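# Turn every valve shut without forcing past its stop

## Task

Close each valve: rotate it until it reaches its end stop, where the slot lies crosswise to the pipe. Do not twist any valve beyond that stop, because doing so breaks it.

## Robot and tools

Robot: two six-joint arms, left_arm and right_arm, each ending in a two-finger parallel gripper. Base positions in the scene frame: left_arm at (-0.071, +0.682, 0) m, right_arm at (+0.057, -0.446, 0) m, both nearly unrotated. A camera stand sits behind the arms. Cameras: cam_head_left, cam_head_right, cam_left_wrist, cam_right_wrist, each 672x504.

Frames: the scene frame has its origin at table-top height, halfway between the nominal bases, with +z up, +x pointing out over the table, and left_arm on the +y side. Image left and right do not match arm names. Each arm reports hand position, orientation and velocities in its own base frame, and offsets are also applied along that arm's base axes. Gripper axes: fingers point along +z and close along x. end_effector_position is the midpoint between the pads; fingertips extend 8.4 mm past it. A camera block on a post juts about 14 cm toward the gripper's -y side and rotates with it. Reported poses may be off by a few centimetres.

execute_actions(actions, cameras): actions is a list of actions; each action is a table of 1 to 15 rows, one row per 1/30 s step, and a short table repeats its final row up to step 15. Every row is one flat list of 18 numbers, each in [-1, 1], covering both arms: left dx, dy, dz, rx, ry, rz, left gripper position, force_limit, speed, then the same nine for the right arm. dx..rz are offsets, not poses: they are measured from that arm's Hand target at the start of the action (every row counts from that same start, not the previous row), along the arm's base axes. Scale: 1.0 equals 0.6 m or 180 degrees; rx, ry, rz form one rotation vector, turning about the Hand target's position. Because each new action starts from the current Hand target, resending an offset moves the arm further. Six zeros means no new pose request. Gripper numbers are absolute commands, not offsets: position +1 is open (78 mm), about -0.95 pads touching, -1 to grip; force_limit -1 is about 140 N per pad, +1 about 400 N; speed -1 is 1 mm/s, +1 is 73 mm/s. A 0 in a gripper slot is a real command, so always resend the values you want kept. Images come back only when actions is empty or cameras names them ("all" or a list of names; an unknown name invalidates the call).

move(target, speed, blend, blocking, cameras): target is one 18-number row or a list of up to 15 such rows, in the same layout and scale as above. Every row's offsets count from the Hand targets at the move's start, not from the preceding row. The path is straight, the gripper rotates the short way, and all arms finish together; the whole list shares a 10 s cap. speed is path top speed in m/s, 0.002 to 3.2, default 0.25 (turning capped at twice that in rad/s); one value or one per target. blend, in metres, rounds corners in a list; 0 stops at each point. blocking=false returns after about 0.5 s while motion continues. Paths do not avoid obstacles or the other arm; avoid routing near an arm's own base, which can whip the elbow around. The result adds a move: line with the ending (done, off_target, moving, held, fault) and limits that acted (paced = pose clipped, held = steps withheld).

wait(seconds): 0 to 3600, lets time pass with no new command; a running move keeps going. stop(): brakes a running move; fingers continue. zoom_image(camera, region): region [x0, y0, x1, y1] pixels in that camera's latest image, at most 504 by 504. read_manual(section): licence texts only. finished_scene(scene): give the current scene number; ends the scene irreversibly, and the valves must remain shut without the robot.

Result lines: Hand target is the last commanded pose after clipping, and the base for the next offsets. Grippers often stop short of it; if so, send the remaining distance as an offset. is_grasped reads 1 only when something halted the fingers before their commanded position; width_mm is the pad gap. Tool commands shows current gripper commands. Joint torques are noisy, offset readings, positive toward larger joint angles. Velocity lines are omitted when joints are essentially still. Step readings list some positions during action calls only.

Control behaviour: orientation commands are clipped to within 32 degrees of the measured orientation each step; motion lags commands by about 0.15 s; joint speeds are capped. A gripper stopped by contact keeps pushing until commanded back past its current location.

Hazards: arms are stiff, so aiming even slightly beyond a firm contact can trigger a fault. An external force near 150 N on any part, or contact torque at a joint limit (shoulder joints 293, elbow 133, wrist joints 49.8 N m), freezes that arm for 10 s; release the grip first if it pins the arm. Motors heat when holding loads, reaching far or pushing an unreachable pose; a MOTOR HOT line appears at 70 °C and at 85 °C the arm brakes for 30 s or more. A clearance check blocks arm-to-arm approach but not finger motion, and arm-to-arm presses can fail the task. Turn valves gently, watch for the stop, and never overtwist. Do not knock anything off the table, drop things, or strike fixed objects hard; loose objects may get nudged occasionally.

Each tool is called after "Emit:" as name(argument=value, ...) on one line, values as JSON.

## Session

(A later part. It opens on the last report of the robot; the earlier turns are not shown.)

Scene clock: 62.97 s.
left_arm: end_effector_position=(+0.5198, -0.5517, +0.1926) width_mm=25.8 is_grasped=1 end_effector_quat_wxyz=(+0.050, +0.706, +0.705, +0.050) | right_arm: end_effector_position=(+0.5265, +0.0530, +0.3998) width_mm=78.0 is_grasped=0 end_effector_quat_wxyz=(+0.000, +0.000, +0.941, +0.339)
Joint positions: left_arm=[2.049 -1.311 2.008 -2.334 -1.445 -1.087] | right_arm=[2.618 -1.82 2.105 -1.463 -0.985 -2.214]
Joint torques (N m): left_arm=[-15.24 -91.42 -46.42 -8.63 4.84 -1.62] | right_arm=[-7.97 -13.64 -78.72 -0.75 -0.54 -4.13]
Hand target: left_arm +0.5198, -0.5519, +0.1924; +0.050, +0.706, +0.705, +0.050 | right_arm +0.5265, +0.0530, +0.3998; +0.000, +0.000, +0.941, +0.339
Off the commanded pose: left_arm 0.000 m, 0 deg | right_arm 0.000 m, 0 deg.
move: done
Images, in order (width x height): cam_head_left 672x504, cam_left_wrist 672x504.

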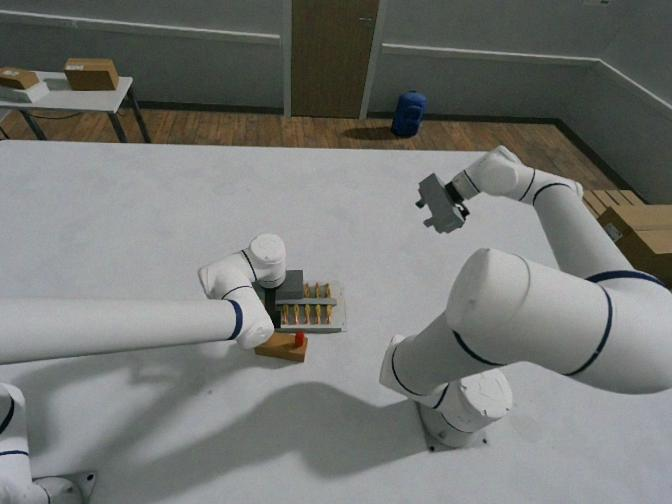

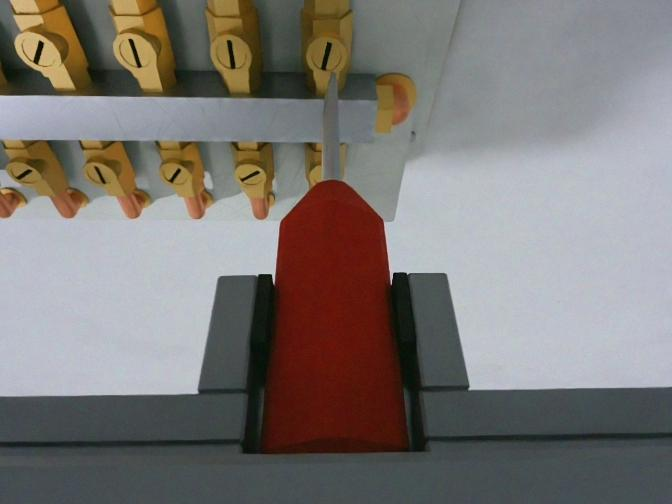

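Emit:
move(target=[0.0052,0,-0.0363,0,0,0,-1,-0.8,-0.3,0,0,0,0,0,0,1,1,1], cameras=["cam_left_wrist"], speed=0.1)

Emit:
zoom_image(camera="cam_left_wrist", region=[280, 40, 380, 120])

Scene clock: 63.80 s.
left_arm: end_effector_position=(+0.5229, -0.5519, +0.1708) width_mm=25.8 is_grasped=1 end_effector_quat_wxyz=(+0.050, +0.706, +0.705, +0.050) | right_arm: end_effector_position=(+0.5265, +0.0530, +0.3998) width_mm=78.0 is_grasped=0 end_effector_quat_wxyz=(+0.000, +0.000, +0.941, +0.339)
Joint positions: left_arm=[2.053 -1.282 2.019 -2.374 -1.446 -1.083] | right_arm=[2.618 -1.82 2.105 -1.463 -0.985 -2.214]
Joint torques (N m): left_arm=[15.84 -88.86 -33.93 -9.1 -3.61 2.25] | right_arm=[-7.01 -16.46 -77.6 -0.95 -0.62 -4.19]
Hand target: left_arm +0.5230, -0.5519, +0.1706; +0.050, +0.706, +0.705, +0.050 | right_arm +0.5265, +0.0530, +0.3998; +0.000, +0.000, +0.941, +0.339
Off the commanded pose: left_arm 0.000 m, 0 deg | right_arm 0.000 m, 0 deg.
move: done

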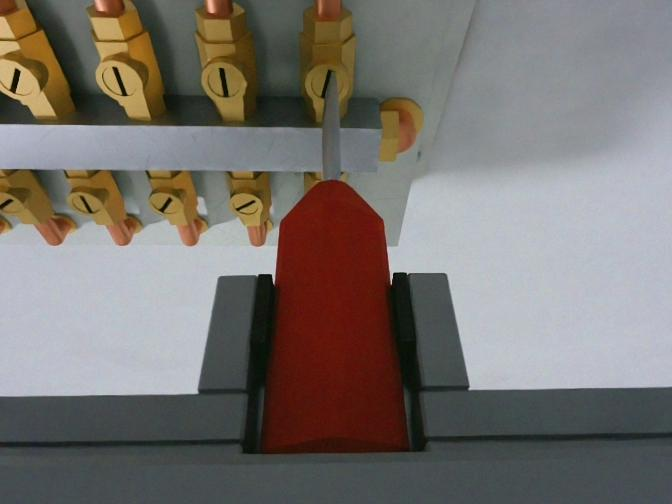

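Scaled by 5.040.

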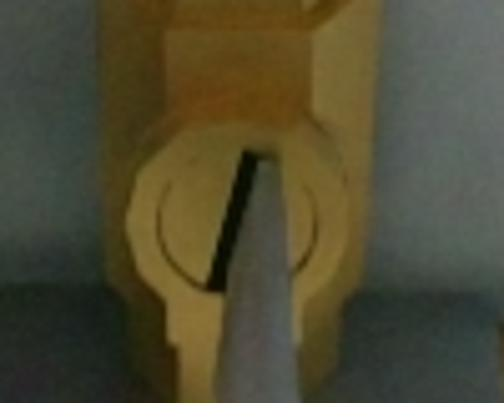

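Emit:
move(target=[0.00079,-0.00275,0.0165,0,0,0,-1,-0.8,-0.3,0,0,0,0,0,0,1,1,1], cameras=["cam_left_wrist"], speed=0.1)

Emit:
zoom_image(camera="cam_left_wrist", region=[280, 30, 380, 110])

Scene clock: 65.03 s.
left_arm: end_effector_position=(+0.5234, -0.5535, +0.1804) width_mm=25.8 is_grasped=1 end_effector_quat_wxyz=(+0.050, +0.706, +0.705, +0.050) | right_arm: end_effector_position=(+0.5265, +0.0530, +0.3998) width_mm=78.0 is_grasped=0 end_effector_quat_wxyz=(+0.000, +0.000, +0.941, +0.339)
Joint positions: left_arm=[2.053 -1.292 2.01 -2.356 -1.446 -1.084] | right_arm=[2.618 -1.82 2.105 -1.463 -0.985 -2.214]
Joint torques (N m): left_arm=[-14.44 -131.42 -46.02 -4.46 -0.89 -1.82] | right_arm=[-6.67 -15.44 -77.64 -0.71 -0.52 -4.16]
Hand target: left_arm +0.5234, -0.5535, +0.1805; +0.050, +0.706, +0.705, +0.050 | right_arm +0.5265, +0.0530, +0.3998; +0.000, +0.000, +0.941, +0.339
Off the commanded pose: left_arm 0.000 m, 0 deg | right_arm 0.000 m, 0 deg.
move: done

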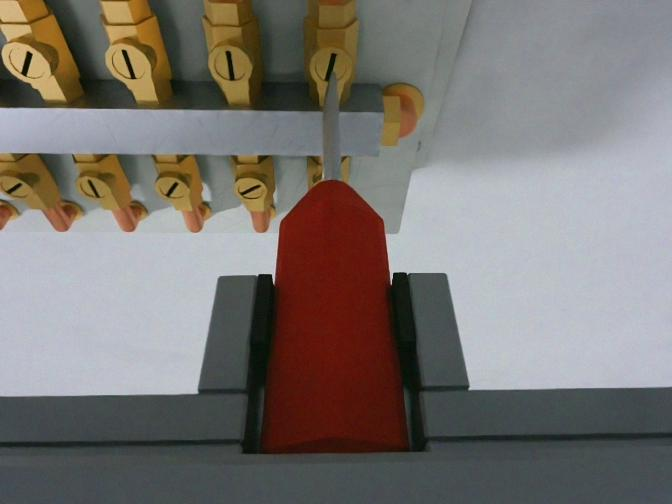

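Scaled by 5.040.

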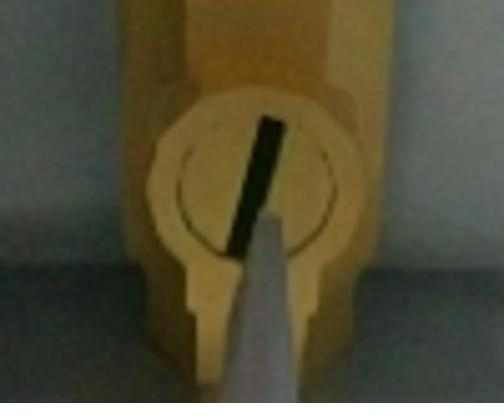

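Emit:
zoom_image(camera="cam_left_wrist", region=[0, 20, 340, 220])

Scaled by 1.482.

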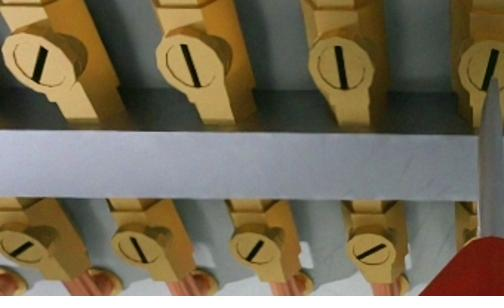

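Emit:
move(target=[0.0012,0,-0.0083,0,0,0,-1,-0.8,-0.3,0,0,0,0,0,0,1,1,1], cameras=["cam_left_wrist"], speed=0.05)

Emit:
zoom_image(camera="cam_left_wrist", region=[300, 45, 360, 95])

Scene clock: 66.43 s.
left_arm: end_effector_position=(+0.5241, -0.5535, +0.1757) width_mm=25.8 is_grasped=1 end_effector_quat_wxyz=(+0.050, +0.706, +0.705, +0.050) | right_arm: end_effector_position=(+0.5265, +0.0530, +0.3998) width_mm=78.0 is_grasped=0 end_effector_quat_wxyz=(+0.000, +0.000, +0.941, +0.339)
Joint positions: left_arm=[2.054 -1.285 2.012 -2.364 -1.446 -1.083] | right_arm=[2.618 -1.82 2.105 -1.463 -0.985 -2.214]
Joint torques (N m): left_arm=[13.11 -90.48 -33.95 -8.57 2.56 2.18] | right_arm=[-7.55 -13.41 -78.35 -0.91 -0.5 -4.17]
Hand target: left_arm +0.5241, -0.5535, +0.1755; +0.050, +0.706, +0.705, +0.050 | right_arm +0.5265, +0.0530, +0.3998; +0.000, +0.000, +0.941, +0.339
Off the commanded pose: left_arm 0.000 m, 0 deg | right_arm 0.000 m, 0 deg.
move: done

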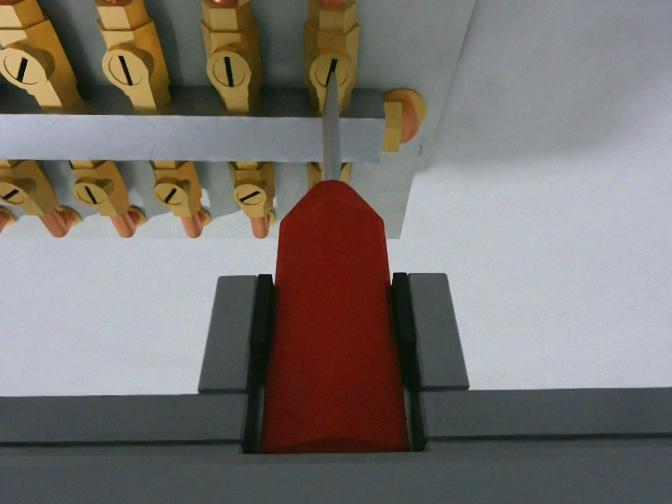

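Scaled by 8.400.

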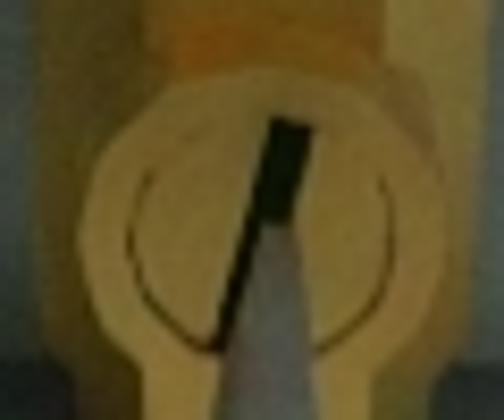

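Emit:
move(target=[0.0023,0,-0.0066,0,0,0,-1,-0.8,-0.3,0,0,0,0,0,0,1,1,1], cameras=["cam_left_wrist"], speed=0.03)

Emit:
zoom_image(camera="cam_left_wrist", region=[300, 45, 360, 95])

Scene clock: 68.10 s.
left_arm: end_effector_position=(+0.5255, -0.5535, +0.1717) width_mm=25.8 is_grasped=1 end_effector_quat_wxyz=(+0.050, +0.706, +0.705, +0.050) | right_arm: end_effector_position=(+0.5265, +0.0530, +0.3998) width_mm=78.0 is_grasped=0 end_effector_quat_wxyz=(+0.000, +0.000, +0.941, +0.339)
Joint positions: left_arm=[2.055 -1.279 2.013 -2.371 -1.446 -1.081] | right_arm=[2.618 -1.82 2.105 -1.463 -0.985 -2.214]
Joint torques (N m): left_arm=[15.39 -91.77 -34.26 -8.4 -3.62 2.22] | right_arm=[-6.05 -14.53 -77.18 -0.6 -0.23 -4.11]
Hand target: left_arm +0.5255, -0.5535, +0.1716; +0.050, +0.706, +0.705, +0.050 | right_arm +0.5265, +0.0530, +0.3998; +0.000, +0.000, +0.941, +0.339
Off the commanded pose: left_arm 0.000 m, 0 deg | right_arm 0.000 m, 0 deg.
move: done

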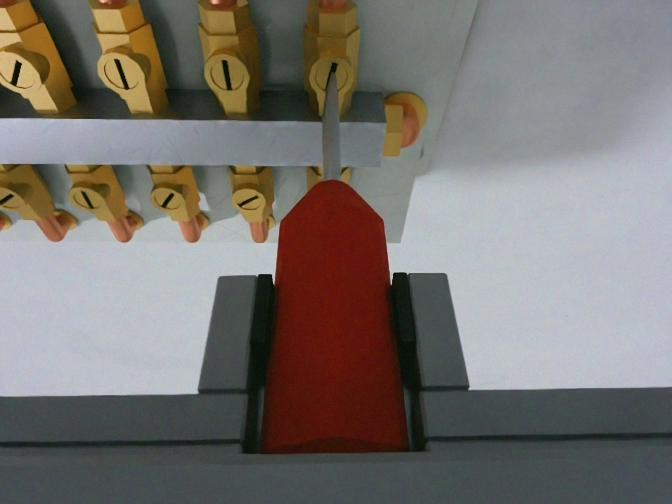

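Scaled by 8.400.

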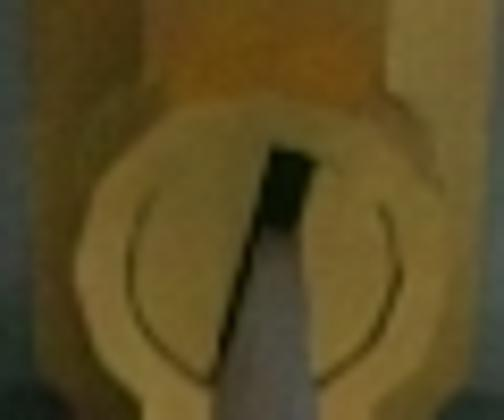

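Emit:
move(target=[0.0003,0,-0.0025,0,0,0,-1,-0.8,-0.3,0,0,0,0,0,0,1,1,1], cameras=["cam_left_wrist"], speed=0.02)

Emit:
zoom_image(camera="cam_left_wrist", region=[300, 45, 360, 95])

Scene clock: 68.83 s.
left_arm: end_effector_position=(+0.5257, -0.5535, +0.1701) width_mm=25.8 is_grasped=1 end_effector_quat_wxyz=(+0.050, +0.706, +0.705, +0.050) | right_arm: end_effector_position=(+0.5265, +0.0530, +0.3998) width_mm=78.0 is_grasped=0 end_effector_quat_wxyz=(+0.000, +0.000, +0.941, +0.339)
Joint positions: left_arm=[2.056 -1.277 2.013 -2.374 -1.446 -1.081] | right_arm=[2.618 -1.82 2.105 -1.463 -0.985 -2.214]
Joint torques (N m): left_arm=[13.84 -92.32 -34.15 -8.59 -3.54 2.35] | right_arm=[-5.06 -17.24 -78.07 -0.71 -0.5 -4.09]
Hand target: left_arm +0.5257, -0.5535, +0.1701; +0.050, +0.706, +0.705, +0.050 | right_arm +0.5265, +0.0530, +0.3998; +0.000, +0.000, +0.941, +0.339
Off the commanded pose: left_arm 0.000 m, 0 deg | right_arm 0.000 m, 0 deg.
move: done

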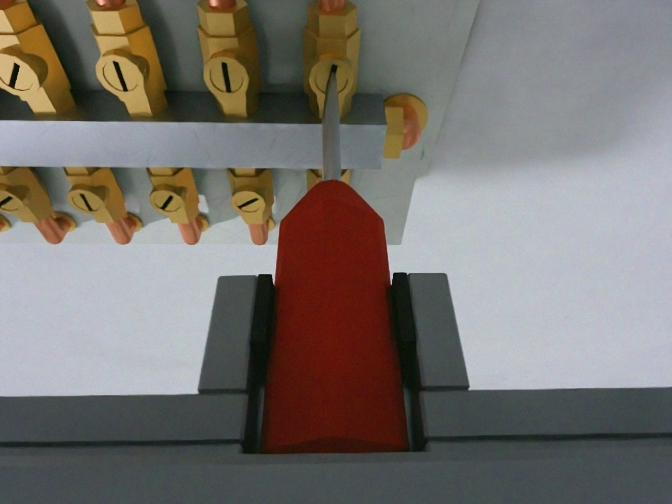

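Scaled by 8.400.

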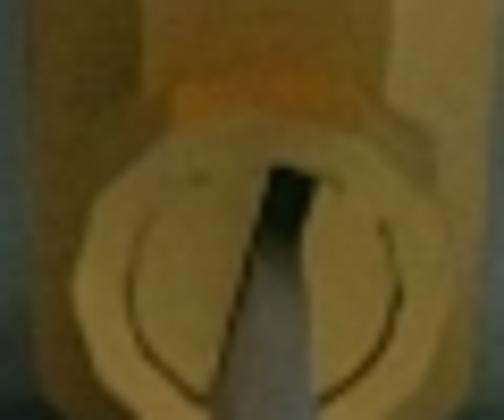

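Emit:
move(target=[0.0002,0,-0.00165,0,0,0,-1,-0.8,-0.3,0,0,0,0,0,0,1,1,1], cameras=["cam_left_wrist"], speed=0.02)

Emit:
zoom_image(camera="cam_left_wrist", region=[300, 45, 360, 95])

Scene clock: 69.47 s.
left_arm: end_effector_position=(+0.5258, -0.5535, +0.1691) width_mm=25.8 is_grasped=1 end_effector_quat_wxyz=(+0.050, +0.706, +0.705, +0.050) | right_arm: end_effector_position=(+0.5265, +0.0530, +0.3998) width_mm=78.0 is_grasped=0 end_effector_quat_wxyz=(+0.000, +0.000, +0.941, +0.339)
Joint positions: left_arm=[2.056 -1.276 2.014 -2.376 -1.446 -1.081] | right_arm=[2.618 -1.82 2.105 -1.463 -0.985 -2.214]
Joint torques (N m): left_arm=[14.24 -91.97 -33.98 -8.61 -3.45 2.46] | right_arm=[-5.68 -15.33 -77.75 -0.94 -0.58 -4.14]
Hand target: left_arm +0.5258, -0.5535, +0.1691; +0.050, +0.706, +0.705, +0.050 | right_arm +0.5265, +0.0530, +0.3998; +0.000, +0.000, +0.941, +0.339
Off the commanded pose: left_arm 0.000 m, 0 deg | right_arm 0.000 m, 0 deg.
move: done

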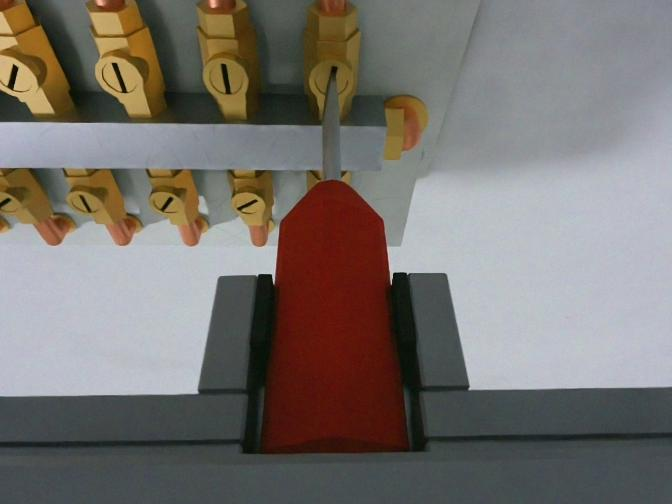

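Scaled by 8.400.

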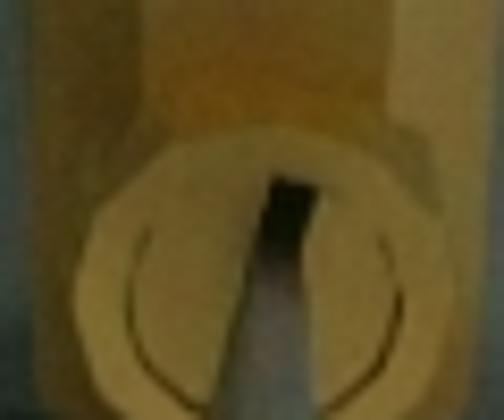

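Emit:
move(target=[0.0002,0,-0.00165,0,0,0,-1,-0.8,-0.3,0,0,0,0,0,0,1,1,1], cameras=["cam_left_wrist"], speed=0.02)

Emit:
zoom_image(camera="cam_left_wrist", region=[300, 45, 360, 95])

Scene clock: 70.10 s.
left_arm: end_effector_position=(+0.5259, -0.5535, +0.1681) width_mm=25.8 is_grasped=1 end_effector_quat_wxyz=(+0.050, +0.706, +0.705, +0.050) | right_arm: end_effector_position=(+0.5265, +0.0530, +0.3998) width_mm=78.0 is_grasped=0 end_effector_quat_wxyz=(+0.000, +0.000, +0.941, +0.339)
Joint positions: left_arm=[2.056 -1.275 2.014 -2.378 -1.446 -1.081] | right_arm=[2.618 -1.82 2.105 -1.463 -0.985 -2.214]
Joint torques (N m): left_arm=[13.37 -93.02 -34.88 -8.76 -3.56 2.23] | right_arm=[-5.15 -16.82 -77.45 -0.76 -0.55 -3.84]
Hand target: left_arm +0.5259, -0.5535, +0.1681; +0.050, +0.706, +0.705, +0.050 | right_arm +0.5265, +0.0530, +0.3998; +0.000, +0.000, +0.941, +0.339
Off the commanded pose: left_arm 0.000 m, 0 deg | right_arm 0.000 m, 0 deg.
move: done

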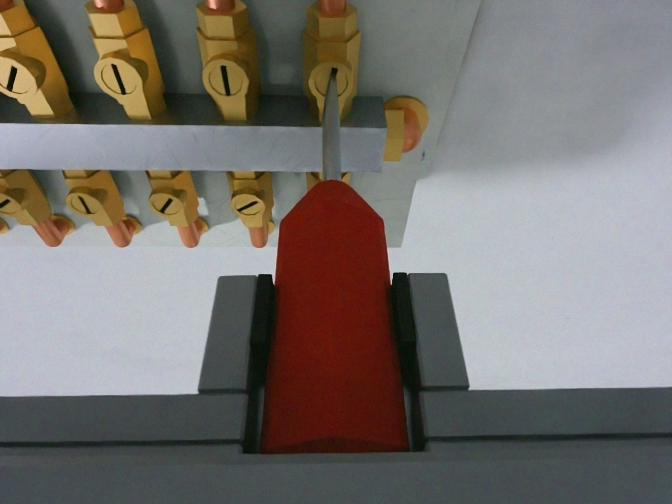

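Scaled by 8.400.

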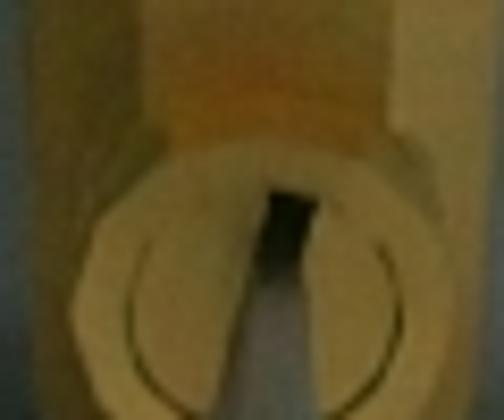

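Emit:
move(target=[0,0,0,0.0158,0,-0.110,-1,-0.8,-0.3,0,0,0,0,0,0,1,1,1], cameras=["cam_left_wrist"], speed=0.15)

Emit:
zoom_image(camera="cam_left_wrist", region=[300, 45, 360, 95])

Scene clock: 72.00 s.
left_arm: end_effector_position=(+0.5259, -0.5535, +0.1681) width_mm=25.8 is_grasped=1 end_effector_quat_wxyz=(+0.041, +0.817, +0.572, +0.058) | right_arm: end_effector_position=(+0.5265, +0.0530, +0.3998) width_mm=78.0 is_grasped=0 end_effector_quat_wxyz=(+0.000, +0.000, +0.941, +0.339)
Joint positions: left_arm=[2.056 -1.274 2.014 -2.377 -1.446 -0.732] | right_arm=[2.618 -1.82 2.105 -1.463 -0.985 -2.214]
Joint torques (N m): left_arm=[23.28 -93.72 -38.66 -3.15 0.12 3.19] | right_arm=[-7.49 -15.51 -76.89 -0.81 -0.63 -4.15]
Hand target: left_arm +0.5259, -0.5535, +0.1681; +0.041, +0.817, +0.572, +0.058 | right_arm +0.5265, +0.0530, +0.3998; +0.000, +0.000, +0.941, +0.339
Off the commanded pose: left_arm 0.000 m, 0 deg | right_arm 0.000 m, 0 deg.
move: done

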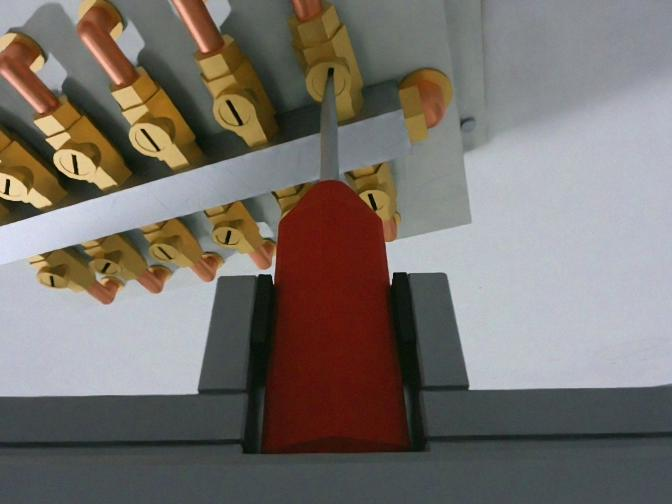

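Scaled by 8.400.

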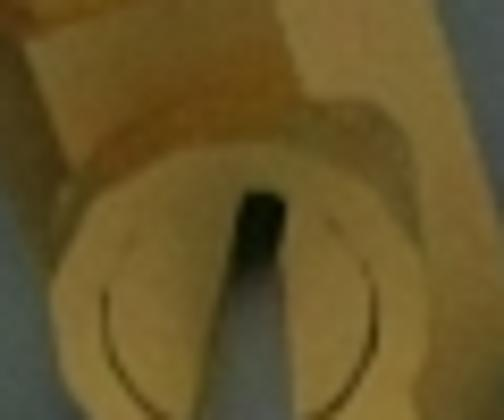

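Emit:
move(target=[[-0.0003,-0.0017,0,0,0,0,-1,-0.8,-0.3,0,0,0,0,0,0,1,1,1],[-0.0025,-0.0043,-0.0003,0.0318,0,-0.2210,-1,-0.8,-0.3,0,0,0,0,0,0,1,1,1]], cameras=["cam_left_wrist"], speed=0.2)

Emit:
zoom_image(camera="cam_left_wrist", region=[300, 45, 360, 95])

Scene clock: 75.07 s.
left_arm: end_effector_position=(+0.5244, -0.5561, +0.1679) width_mm=25.8 is_grasped=1 end_effector_quat_wxyz=(+0.018, +0.964, +0.256, +0.068) | right_arm: end_effector_position=(+0.5265, +0.0530, +0.3998) width_mm=78.0 is_grasped=0 end_effector_quat_wxyz=(+0.000, +0.000, +0.941, +0.339)
Joint positions: left_arm=[2.052 -1.273 2.012 -2.376 -1.445 -0.034] | right_arm=[2.618 -1.82 2.105 -1.463 -0.985 -2.214]
Joint torques (N m): left_arm=[11.9 -91.13 -42.38 -7.85 -0.64 3.04] | right_arm=[-6.83 -15.21 -77.41 -0.58 -0.46 -4.05]
Hand target: left_arm +0.5244, -0.5561, +0.1679; +0.018, +0.964, +0.256, +0.068 | right_arm +0.5265, +0.0530, +0.3998; +0.000, +0.000, +0.941, +0.339
Off the commanded pose: left_arm 0.000 m, 0 deg | right_arm 0.000 m, 0 deg.
move: done

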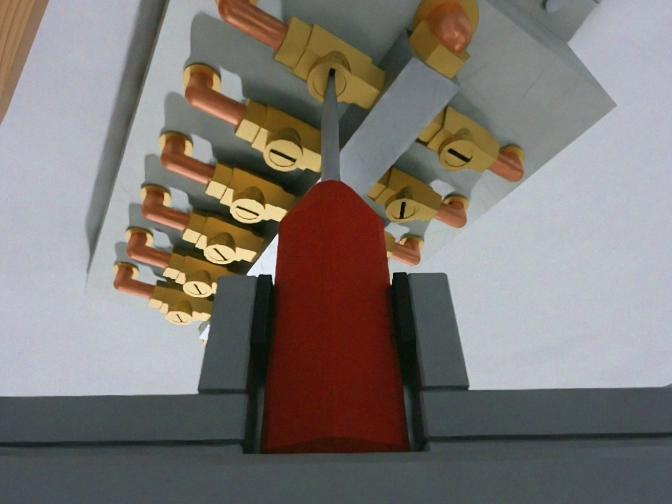

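Scaled by 8.400.

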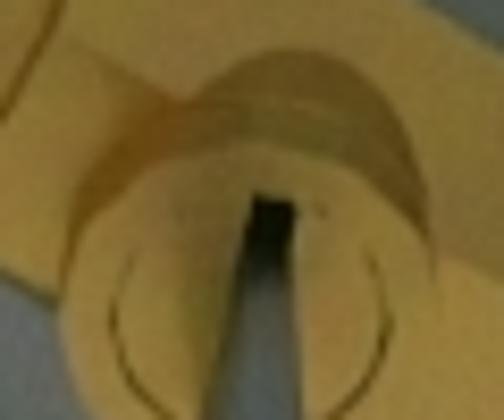

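Emit:
move(target=[-0.0013,-0.0005,-0.0001,0.0127,0,-0.088,-1,-0.8,-0.3,0,0,0,0,0,0,1,1,1], cameras=["cam_left_wrist"], speed=0.1)

Emit:
zoom_image(camera="cam_left_wrist", region=[280, 30, 400, 130])

Scene clock: 78.17 s.
left_arm: end_effector_position=(+0.5237, -0.5564, +0.1679) width_mm=25.8 is_grasped=1 end_effector_quat_wxyz=(+0.008, +0.990, +0.120, +0.070) | right_arm: end_effector_position=(+0.5265, +0.0530, +0.3998) width_mm=78.0 is_grasped=0 end_effector_quat_wxyz=(+0.000, +0.000, +0.941, +0.339)
Joint positions: left_arm=[2.051 -1.273 2.013 -2.375 -1.445 0.244] | right_arm=[2.618 -1.82 2.105 -1.463 -0.985 -2.214]
Joint torques (N m): left_arm=[-5.18 -133.3 -33.77 -5.38 4.55 3.18] | right_arm=[-6.78 -15.26 -77.11 -0.89 -0.81 -3.75]
Hand target: left_arm +0.5237, -0.5564, +0.1679; +0.008, +0.990, +0.119, +0.070 | right_arm +0.5265, +0.0530, +0.3998; +0.000, +0.000, +0.941, +0.339
Off the commanded pose: left_arm 0.000 m, 0 deg | right_arm 0.000 m, 0 deg.
move: done

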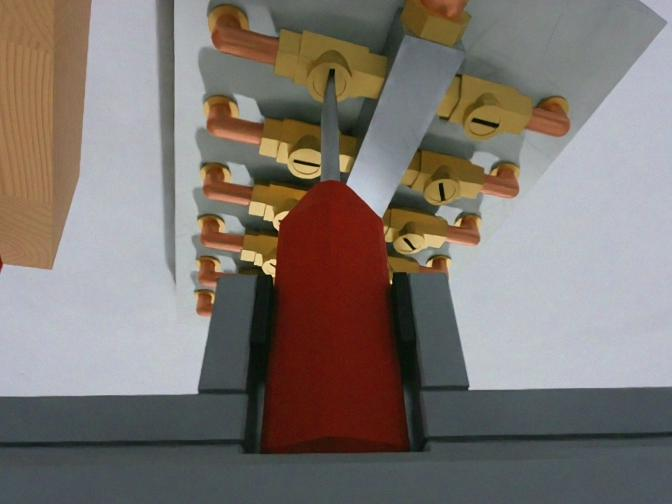

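Scaled by 4.200.

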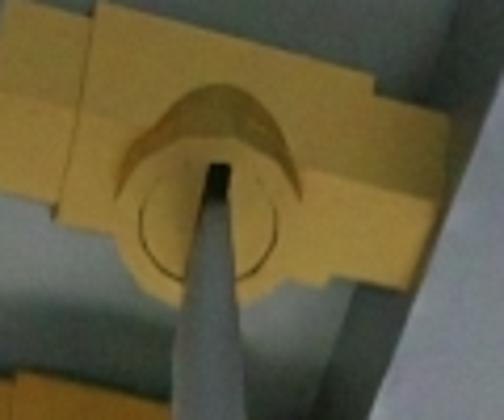

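Emit:
move(target=[-0.0002,-0.0001,0,0.002,0,-0.0139,-1,-0.8,-0.3,0,0,0,0,0,0,1,1,1], speed=0.05)

Emit:
wait(seconds=0.1)

Scene clock: 79.13 s.
left_arm: end_effector_position=(+0.5235, -0.5564, +0.1679) width_mm=25.8 is_grasped=1 end_effector_quat_wxyz=(+0.006, +0.993, +0.098, +0.071) | right_arm: end_effector_position=(+0.5265, +0.0530, +0.3998) width_mm=78.0 is_grasped=0 end_effector_quat_wxyz=(+0.000, +0.000, +0.941, +0.339)
Joint positions: left_arm=[2.051 -1.273 2.013 -2.375 -1.445 0.288] | right_arm=[2.618 -1.82 2.105 -1.463 -0.985 -2.214]
Joint torques (N m): left_arm=[-5.39 -134.42 -34.49 -7.41 2.76 2.79] | right_arm=[-6.6 -14.33 -77.08 -0.72 -0.26 -3.74]
Hand target: left_arm +0.5235, -0.5564, +0.1679; +0.006, +0.993, +0.098, +0.071 | right_arm +0.5265, +0.0530, +0.3998; +0.000, +0.000, +0.941, +0.339
Off the commanded pose: left_arm 0.000 m, 0 deg | right_arm 0.000 m, 0 deg.
move: done

Scene clock: 79.23 s.
left_arm: end_effector_position=(+0.5235, -0.5564, +0.1679) width_mm=25.8 is_grasped=1 end_effector_quat_wxyz=(+0.006, +0.993, +0.098, +0.071) | right_arm: end_effector_position=(+0.5265, +0.0530, +0.3998) width_mm=78.0 is_grasped=0 end_effector_quat_wxyz=(+0.000, +0.000, +0.941, +0.339)
Joint positions: left_arm=[2.051 -1.273 2.013 -2.375 -1.445 0.288] | right_arm=[2.618 -1.82 2.105 -1.463 -0.985 -2.214]
Joint torques (N m): left_arm=[-6.29 -134.61 -34.64 -7.53 3.11 3.02] | right_arm=[-6.17 -16.53 -77.25 -0.92 -0.51 -3.89]
Hand target: left_arm +0.5235, -0.5564, +0.1679; +0.006, +0.993, +0.098, +0.071 | right_arm +0.5265, +0.0530, +0.3998; +0.000, +0.000, +0.941, +0.339
Tool commands: left_gripper/position=-1.0 left_gripper/force_limit=-0.8 left_gripper/speed=-0.3 right_gripper/position=+1.0 right_gripper/force_limit=+1.0 right_gripper/speed=+1.0
Off the commanded pose: left_arm 0.000 m, 0 deg | right_arm 0.000 m, 0 deg.
wait: 0.10 s; no rest

Emit:
move(target=[0,0,0,0.0012,0,-0.0082,-1,-0.8,-0.3,0,0,0,0,0,0,1,1,1], speed=0.05, cameras=["cam_left_wrist"])

Emit:
zoom_image(camera="cam_left_wrist", region=[280, 30, 400, 130])

Scene clock: 80.10 s.
left_arm: end_effector_position=(+0.5235, -0.5564, +0.1679) width_mm=25.8 is_grasped=1 end_effector_quat_wxyz=(+0.006, +0.994, +0.085, +0.071) | right_arm: end_effector_position=(+0.5265, +0.0530, +0.3998) width_mm=78.0 is_grasped=0 end_effector_quat_wxyz=(+0.000, +0.000, +0.941, +0.339)
Joint positions: left_arm=[2.051 -1.273 2.013 -2.375 -1.445 0.314] | right_arm=[2.618 -1.82 2.105 -1.463 -0.985 -2.214]
Joint torques (N m): left_arm=[-2.65 -132.53 -38.53 -3.89 9.8 3.22] | right_arm=[-6.43 -15.93 -77.47 -0.83 -0.55 -3.51]
Hand target: left_arm +0.5235, -0.5564, +0.1679; +0.006, +0.994, +0.085, +0.071 | right_arm +0.5265, +0.0530, +0.3998; +0.000, +0.000, +0.941, +0.339
Off the commanded pose: left_arm 0.000 m, 0 deg | right_arm 0.000 m, 0 deg.
move: done

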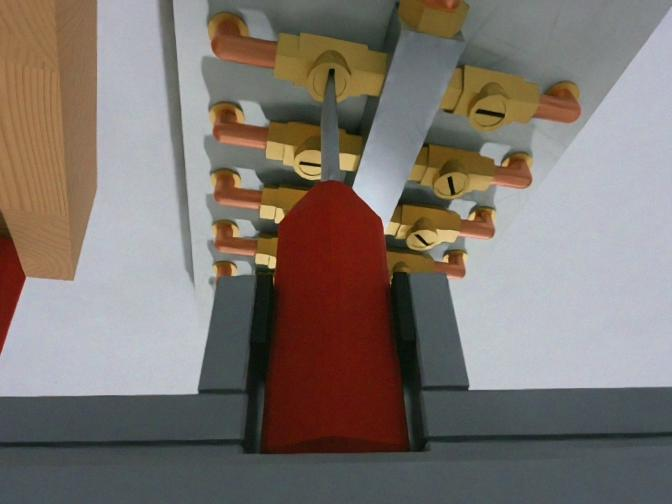

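Scaled by 4.200.

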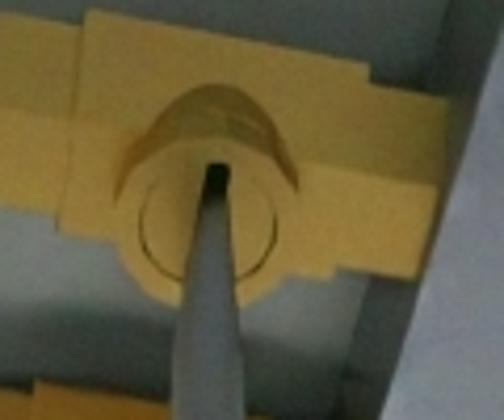

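Emit:
move(target=[0,0,0,0.0008,0,-0.0055,-1,-0.8,-0.3,0,0,0,0,0,0,1,1,1], speed=0.05, cameras=["cam_left_wrist"])

Emit:
zoom_image(camera="cam_left_wrist", region=[300, 45, 360, 95])

Scene clock: 80.83 s.
left_arm: end_effector_position=(+0.5235, -0.5564, +0.1679) width_mm=25.8 is_grasped=1 end_effector_quat_wxyz=(+0.005, +0.995, +0.076, +0.071) end_effector_velocity=(+0.001, +0.001, +0.000) end_effector_angular_velocity=(+0.001, +0.000, -0.004) | right_arm: end_effector_position=(+0.5265, +0.0530, +0.3998) width_mm=78.0 is_grasped=0 end_effector_quat_wxyz=(+0.000, +0.000, +0.941, +0.339)
Joint positions: left_arm=[2.051 -1.273 2.013 -2.375 -1.445 0.331] | right_arm=[2.618 -1.82 2.105 -1.463 -0.985 -2.214]
Joint velocities: left_arm=[0.001 0 0 0 0 0.005] | right_arm=[within noise]
Joint torques (N m): left_arm=[-6.21 -128.27 -43.81 -4.03 10.03 4.12] | right_arm=[-6.25 -14.77 -76.83 -0.78 -0.61 -3.79]
Hand target: left_arm +0.5235, -0.5564, +0.1679; +0.005, +0.995, +0.076, +0.071 | right_arm +0.5265, +0.0530, +0.3998; +0.000, +0.000, +0.941, +0.339
Off the commanded pose: left_arm 0.000 m, 0 deg | right_arm 0.000 m, 0 deg.
move: done

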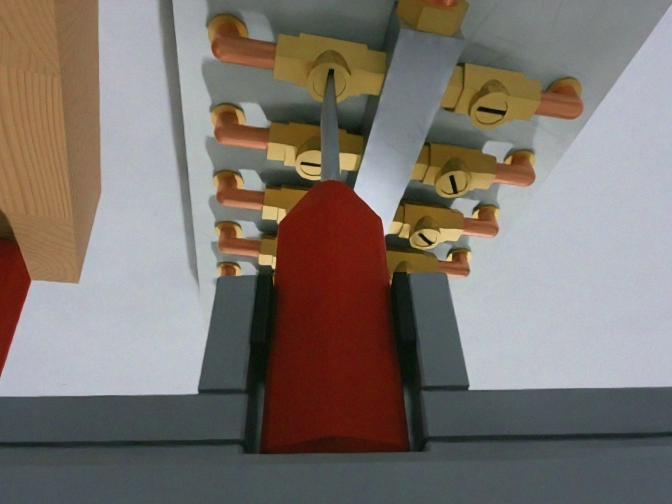

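Scaled by 8.400.

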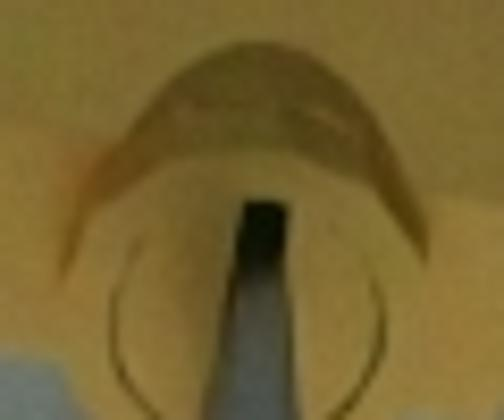

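Emit:
move(target=[[0,0,0,-0.0012,0,0.0082,-1,-0.8,-0.3,0,0,0,0,0,0,1,1,1],[-0.0048,0,0.033,-0.0012,0,0.0082,-1,-0.8,-0.3,0,0,0,0,0,0,1,1,1]], speed=0.1, cameras=["cam_left_wrist"])

Emit:
zoom_image(camera="cam_left_wrist", region=[280, 20, 400, 120])

Scene clock: 82.03 s.
left_arm: end_effector_position=(+0.5207, -0.5564, +0.1875) width_mm=25.8 is_grasped=1 end_effector_quat_wxyz=(+0.006, +0.994, +0.089, +0.071) | right_arm: end_effector_position=(+0.5265, +0.0530, +0.3998) width_mm=78.0 is_grasped=0 end_effector_quat_wxyz=(+0.000, +0.000, +0.941, +0.339)
Joint positions: left_arm=[2.047 -1.299 2.003 -2.339 -1.444 0.302] | right_arm=[2.618 -1.82 2.105 -1.463 -0.985 -2.214]
Joint torques (N m): left_arm=[-14.06 -131.98 -45.85 -3.27 5.35 -1.9] | right_arm=[-5.14 -15.35 -77.47 -0.92 -0.56 -4.05]
Hand target: left_arm +0.5207, -0.5564, +0.1877; +0.006, +0.994, +0.089, +0.071 | right_arm +0.5265, +0.0530, +0.3998; +0.000, +0.000, +0.941, +0.339
Off the commanded pose: left_arm 0.000 m, 0 deg | right_arm 0.000 m, 0 deg.
move: done

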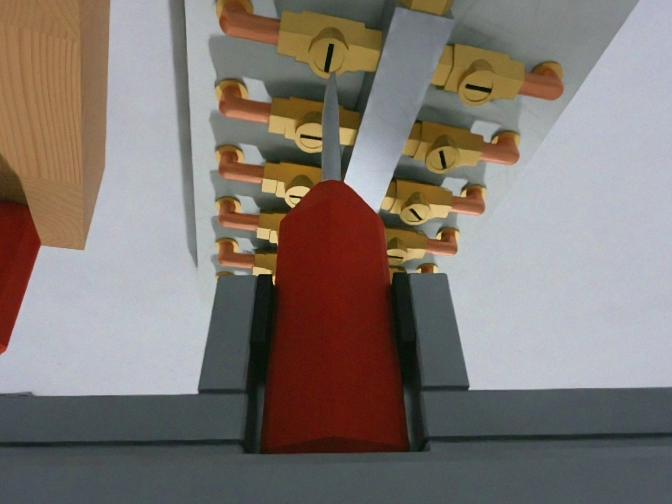

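Scaled by 4.200.

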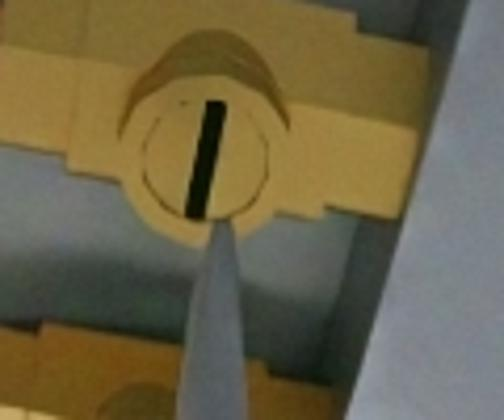

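Emit:
move(target=[0.0037,-0.0598,-0.0157,-0.0727,0,0.5048,-1,-0.8,-0.3,0,0,0,0,0,0,1,1,1], speed=0.5, cameras=["cam_left_wrist"])

Emit:
zoom_image(camera="cam_left_wrist", region=[300, 40, 360, 90])

Scene clock: 85.07 s.
left_arm: end_effector_position=(+0.5229, -0.5923, +0.1783) width_mm=25.8 is_grasped=1 end_effector_quat_wxyz=(+0.056, +0.628, +0.775, +0.044) | right_arm: end_effector_position=(+0.5265, +0.0530, +0.3998) width_mm=78.0 is_grasped=0 end_effector_quat_wxyz=(+0.000, +0.000, +0.941, +0.339)
Joint positions: left_arm=[2.028 -1.249 1.954 -2.339 -1.444 -1.319] | right_arm=[2.618 -1.82 2.105 -1.463 -0.985 -2.214]
Joint torques (N m): left_arm=[-16.04 -98.37 -45.69 -3.93 5.04 -1.56] | right_arm=[-6.25 -15.78 -76.22 -0.87 -0.55 -3.64]
Hand target: left_arm +0.5229, -0.5923, +0.1782; +0.056, +0.628, +0.775, +0.044 | right_arm +0.5265, +0.0530, +0.3998; +0.000, +0.000, +0.941, +0.339
Off the commanded pose: left_arm 0.000 m, 0 deg | right_arm 0.000 m, 0 deg.
move: done

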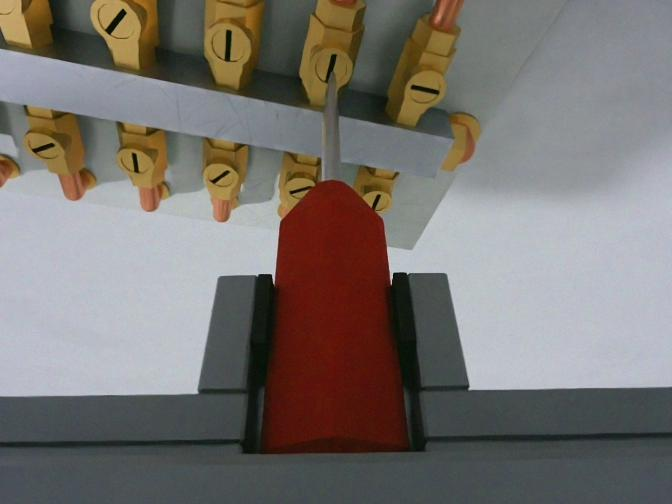

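Scaled by 8.400.

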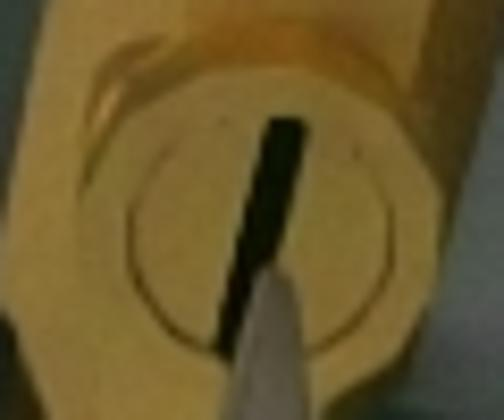

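Emit:
move(target=[0.0023,0,-0.0165,0,0,0,-1,-0.8,-0.3,0,0,0,0,0,0,1,1,1], speed=0.03, cameras=["cam_left_wrist"])

Emit:
zoom_image(camera="cam_left_wrist", region=[300, 45, 360, 95])

Scene clock: 86.17 s.
left_arm: end_effector_position=(+0.5243, -0.5923, +0.1685) width_mm=25.8 is_grasped=1 end_effector_quat_wxyz=(+0.056, +0.628, +0.775, +0.044) | right_arm: end_effector_position=(+0.5265, +0.0530, +0.3998) width_mm=78.0 is_grasped=0 end_effector_quat_wxyz=(+0.000, +0.000, +0.941, +0.339)
Joint positions: left_arm=[2.03 -1.237 1.958 -2.357 -1.444 -1.318] | right_arm=[2.618 -1.82 2.105 -1.463 -0.985 -2.214]
Joint torques (N m): left_arm=[11.78 -97.09 -35.72 -9.16 -2.93 2.56] | right_arm=[-5.43 -16.05 -76.9 -0.94 -0.47 -3.8]
Hand target: left_arm +0.5243, -0.5923, +0.1683; +0.056, +0.628, +0.775, +0.044 | right_arm +0.5265, +0.0530, +0.3998; +0.000, +0.000, +0.941, +0.339
Off the commanded pose: left_arm 0.000 m, 0 deg | right_arm 0.000 m, 0 deg.
move: done

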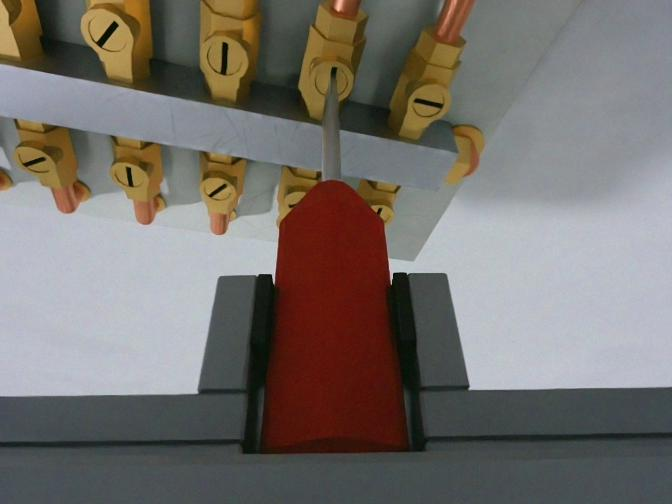

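Scaled by 8.400.

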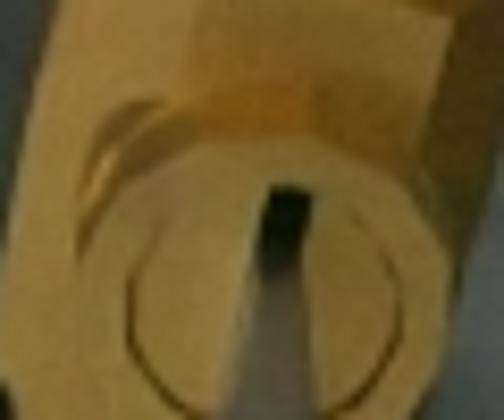

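Emit:
move(target=[[-0.0007,-0.0038,0,0.0372,0,-0.2584,-1,-0.8,-0.3,0,0,0,0,0,0,1,1,1],[-0.0035,-0.0058,-0.0003,0.0689,0,-0.4784,-1,-0.8,-0.3,0,0,0,0,0,0,1,1,1],[-0.004,-0.006,-0.0004,0.0737,0,-0.5114,-1,-0.8,-0.3,0,0,0,0,0,0,1,1,1]], speed=[0.3,0.3,0.06], blend=[0.01,0.005,0], cameras=["cam_left_wrist"])

Emit:
zoom_image(camera="cam_left_wrist", region=[300, 45, 360, 95])

Scene clock: 90.33 s.
left_arm: end_effector_position=(+0.5219, -0.5959, +0.1681) width_mm=25.8 is_grasped=1 end_effector_quat_wxyz=(+0.005, +0.994, +0.079, +0.071) | right_arm: end_effector_position=(+0.5265, +0.0530, +0.3998) width_mm=78.0 is_grasped=0 end_effector_quat_wxyz=(+0.000, +0.000, +0.941, +0.339)
Joint positions: left_arm=[2.024 -1.235 1.955 -2.353 -1.443 0.3] | right_arm=[2.618 -1.82 2.105 -1.463 -0.985 -2.214]
Joint torques (N m): left_arm=[-8.5 -135.24 -33.81 -7.45 9.4 3.36] | right_arm=[-4.37 -16.03 -76.42 -0.95 -0.42 -3.6]
Hand target: left_arm +0.5219, -0.5959, +0.1681; +0.005, +0.994, +0.078, +0.071 | right_arm +0.5265, +0.0530, +0.3998; +0.000, +0.000, +0.941, +0.339
Off the commanded pose: left_arm 0.000 m, 0 deg | right_arm 0.000 m, 0 deg.
move: done

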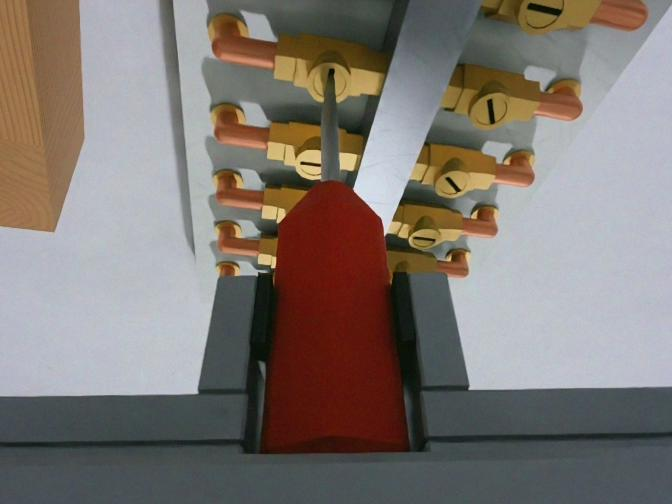

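Scaled by 8.400.

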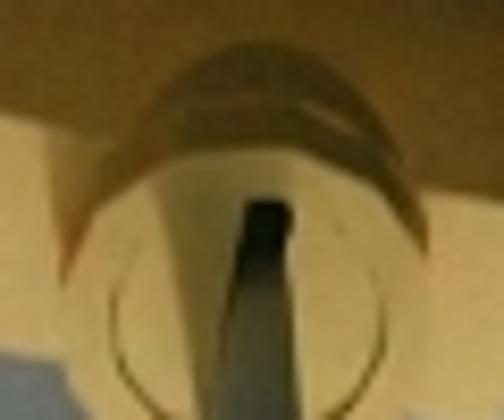

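Emit:
move(target=[0,0,0,0.0008,0,-0.0055,-1,-0.8,-0.3,0,0,0,0,0,0,1,1,1], speed=0.05)

Scene clock: 91.03 s.
left_arm: end_effector_position=(+0.5219, -0.5959, +0.1681) width_mm=25.8 is_grasped=1 end_effector_quat_wxyz=(+0.004, +0.995, +0.070, +0.071) | right_arm: end_effector_position=(+0.5265, +0.0530, +0.3998) width_mm=78.0 is_grasped=0 end_effector_quat_wxyz=(+0.000, +0.000, +0.941, +0.339)
Joint positions: left_arm=[2.024 -1.235 1.955 -2.353 -1.443 0.317] | right_arm=[2.618 -1.82 2.105 -1.463 -0.985 -2.214]
Joint torques (N m): left_arm=[-6.84 -136.05 -36.45 -5.81 9.31 3.99] | right_arm=[-6.27 -15.79 -76.1 -0.71 -0.39 -3.55]
Hand target: left_arm +0.5219, -0.5959, +0.1681; +0.004, +0.995, +0.070, +0.071 | right_arm +0.5265, +0.0530, +0.3998; +0.000, +0.000, +0.941, +0.339
Off the commanded pose: left_arm 0.000 m, 0 deg | right_arm 0.000 m, 0 deg.
move: done

Emit:
move(target=[0,0,0,0.0008,0,-0.0055,-1,-0.8,-0.3,0,0,0,0,0,0,1,1,1], speed=0.05, cameras=["cam_left_wrist"])

Emit:
zoom_image(camera="cam_left_wrist", region=[300, 45, 360, 95])

Scene clock: 91.73 s.
left_arm: end_effector_position=(+0.5219, -0.5959, +0.1681) width_mm=25.8 is_grasped=1 end_effector_quat_wxyz=(+0.004, +0.996, +0.061, +0.071) | right_arm: end_effector_position=(+0.5265, +0.0530, +0.3998) width_mm=78.0 is_grasped=0 end_effector_quat_wxyz=(+0.000, +0.000, +0.941, +0.339)
Joint positions: left_arm=[2.024 -1.235 1.955 -2.353 -1.443 0.335] | right_arm=[2.618 -1.82 2.105 -1.463 -0.985 -2.214]
Joint torques (N m): left_arm=[-6.34 -134.47 -41.12 -3.41 10.13 4.68] | right_arm=[-7.17 -16.24 -76.55 -0.91 -0.54 -3.51]
Hand target: left_arm +0.5219, -0.5959, +0.1681; +0.004, +0.996, +0.061, +0.071 | right_arm +0.5265, +0.0530, +0.3998; +0.000, +0.000, +0.941, +0.339
Off the commanded pose: left_arm 0.000 m, 0 deg | right_arm 0.000 m, 0 deg.
move: done

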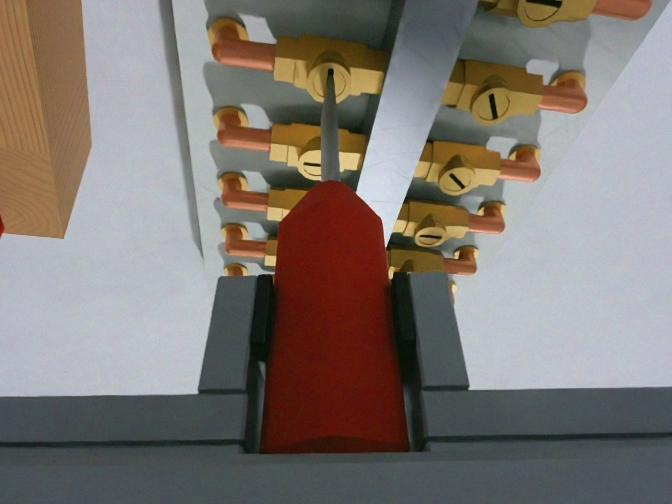

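Scaled by 8.400.

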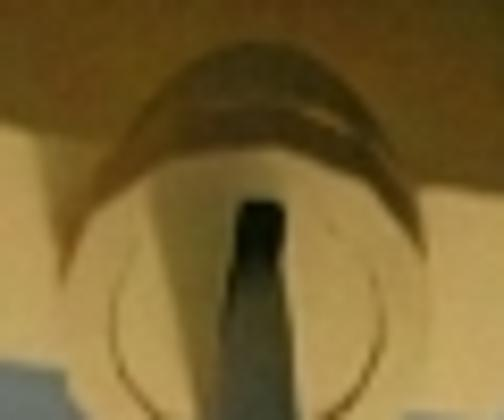

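Emit:
move(target=[[-0.0048,0,0.033,-0.0012,0,0.0082,-1,-0.8,-0.3,0,0,0,0,0,0,1,1,1],[0,-0.059,0.017,-0.0753,0,0.5224,-1,-0.8,-0.3,0,0,0,0,0,0,1,1,1]], speed=[0.15,0.5], blend=[0.005,0], cameras=["cam_left_wrist"])

Emit:
zoom_image(camera="cam_left_wrist", region=[300, 40, 360, 90])

Scene clock: 92.50 s.
left_arm: end_effector_position=(+0.5202, -0.5933, +0.1683) width_mm=25.8 is_grasped=1 end_effector_quat_wxyz=(+0.000, +0.996, +0.064, +0.069) | right_arm: end_effector_position=(+0.5265, +0.0530, +0.3998) width_mm=78.0 is_grasped=0 end_effector_quat_wxyz=(+0.000, +0.000, +0.941, +0.339)
Joint positions: left_arm=[2.024 -1.238 1.957 -2.343 -1.442 0.329] | right_arm=[2.618 -1.82 2.105 -1.463 -0.985 -2.214]
Joint torques (N m): left_arm=[0.55 -118.17 -40.36 -6.11 1 0.43] | right_arm=[-7.25 -16.77 -76.3 -0.9 -0.54 -3.74]
Hand target: left_arm +0.5202, -0.5933, +0.1683; +0.000, +0.996, +0.064, +0.069 (not the last commanded pose) | right_arm +0.5265, +0.0530, +0.3998; +0.000, +0.000, +0.941, +0.339
Tool commands: left_gripper/position=-1.0 left_gripper/force_limit=-0.8 left_gripper/speed=-0.3 right_gripper/position=+1.0 right_gripper/force_limit=+1.0 right_gripper/speed=+1.0
Off the commanded pose: left_arm 0.039 m, 95 deg | right_arm 0.000 m, 0 deg.
FORCE FAULT: contact force on the left arm reached its limit, and that arm stopped. The contact can be on any part of that arm, not only on its tool. That arm's remaining commands of this call were not run. That arm is still stopped at the end of this call. That arm stays stopped for about 10 more seconds. Until then a move that you send moves the other arm only, and its call returns only when the move has ended. Once the stop has ended, the next robot result says so. If the stop ends while you think or write, that arm runs what you send next, counted from a new Hand target: where the arm stands when the stop ends. While its stop runs, that arm, its gripper or tool too, takes no new command. Until it ends, the stop uses up actions while you think or wait. An arm that is not stopped still takes commands.
move: fault (left_arm); path passed 0 of 2 targets

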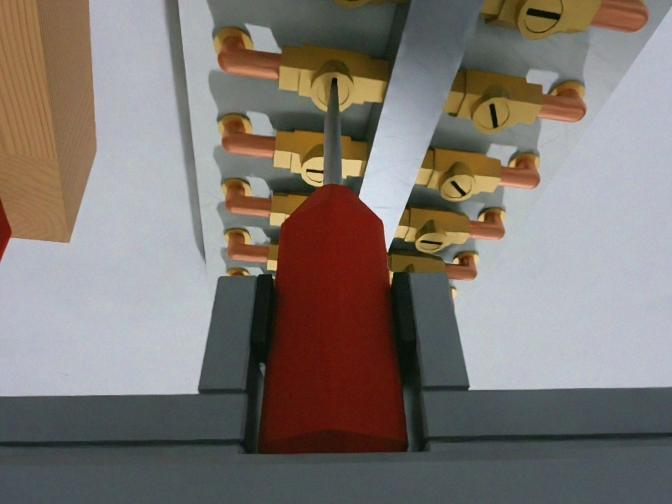

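Scaled by 8.400.

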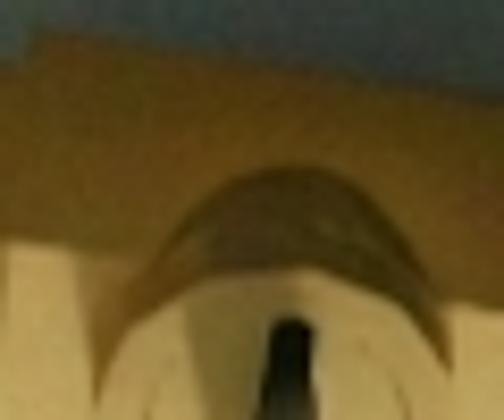

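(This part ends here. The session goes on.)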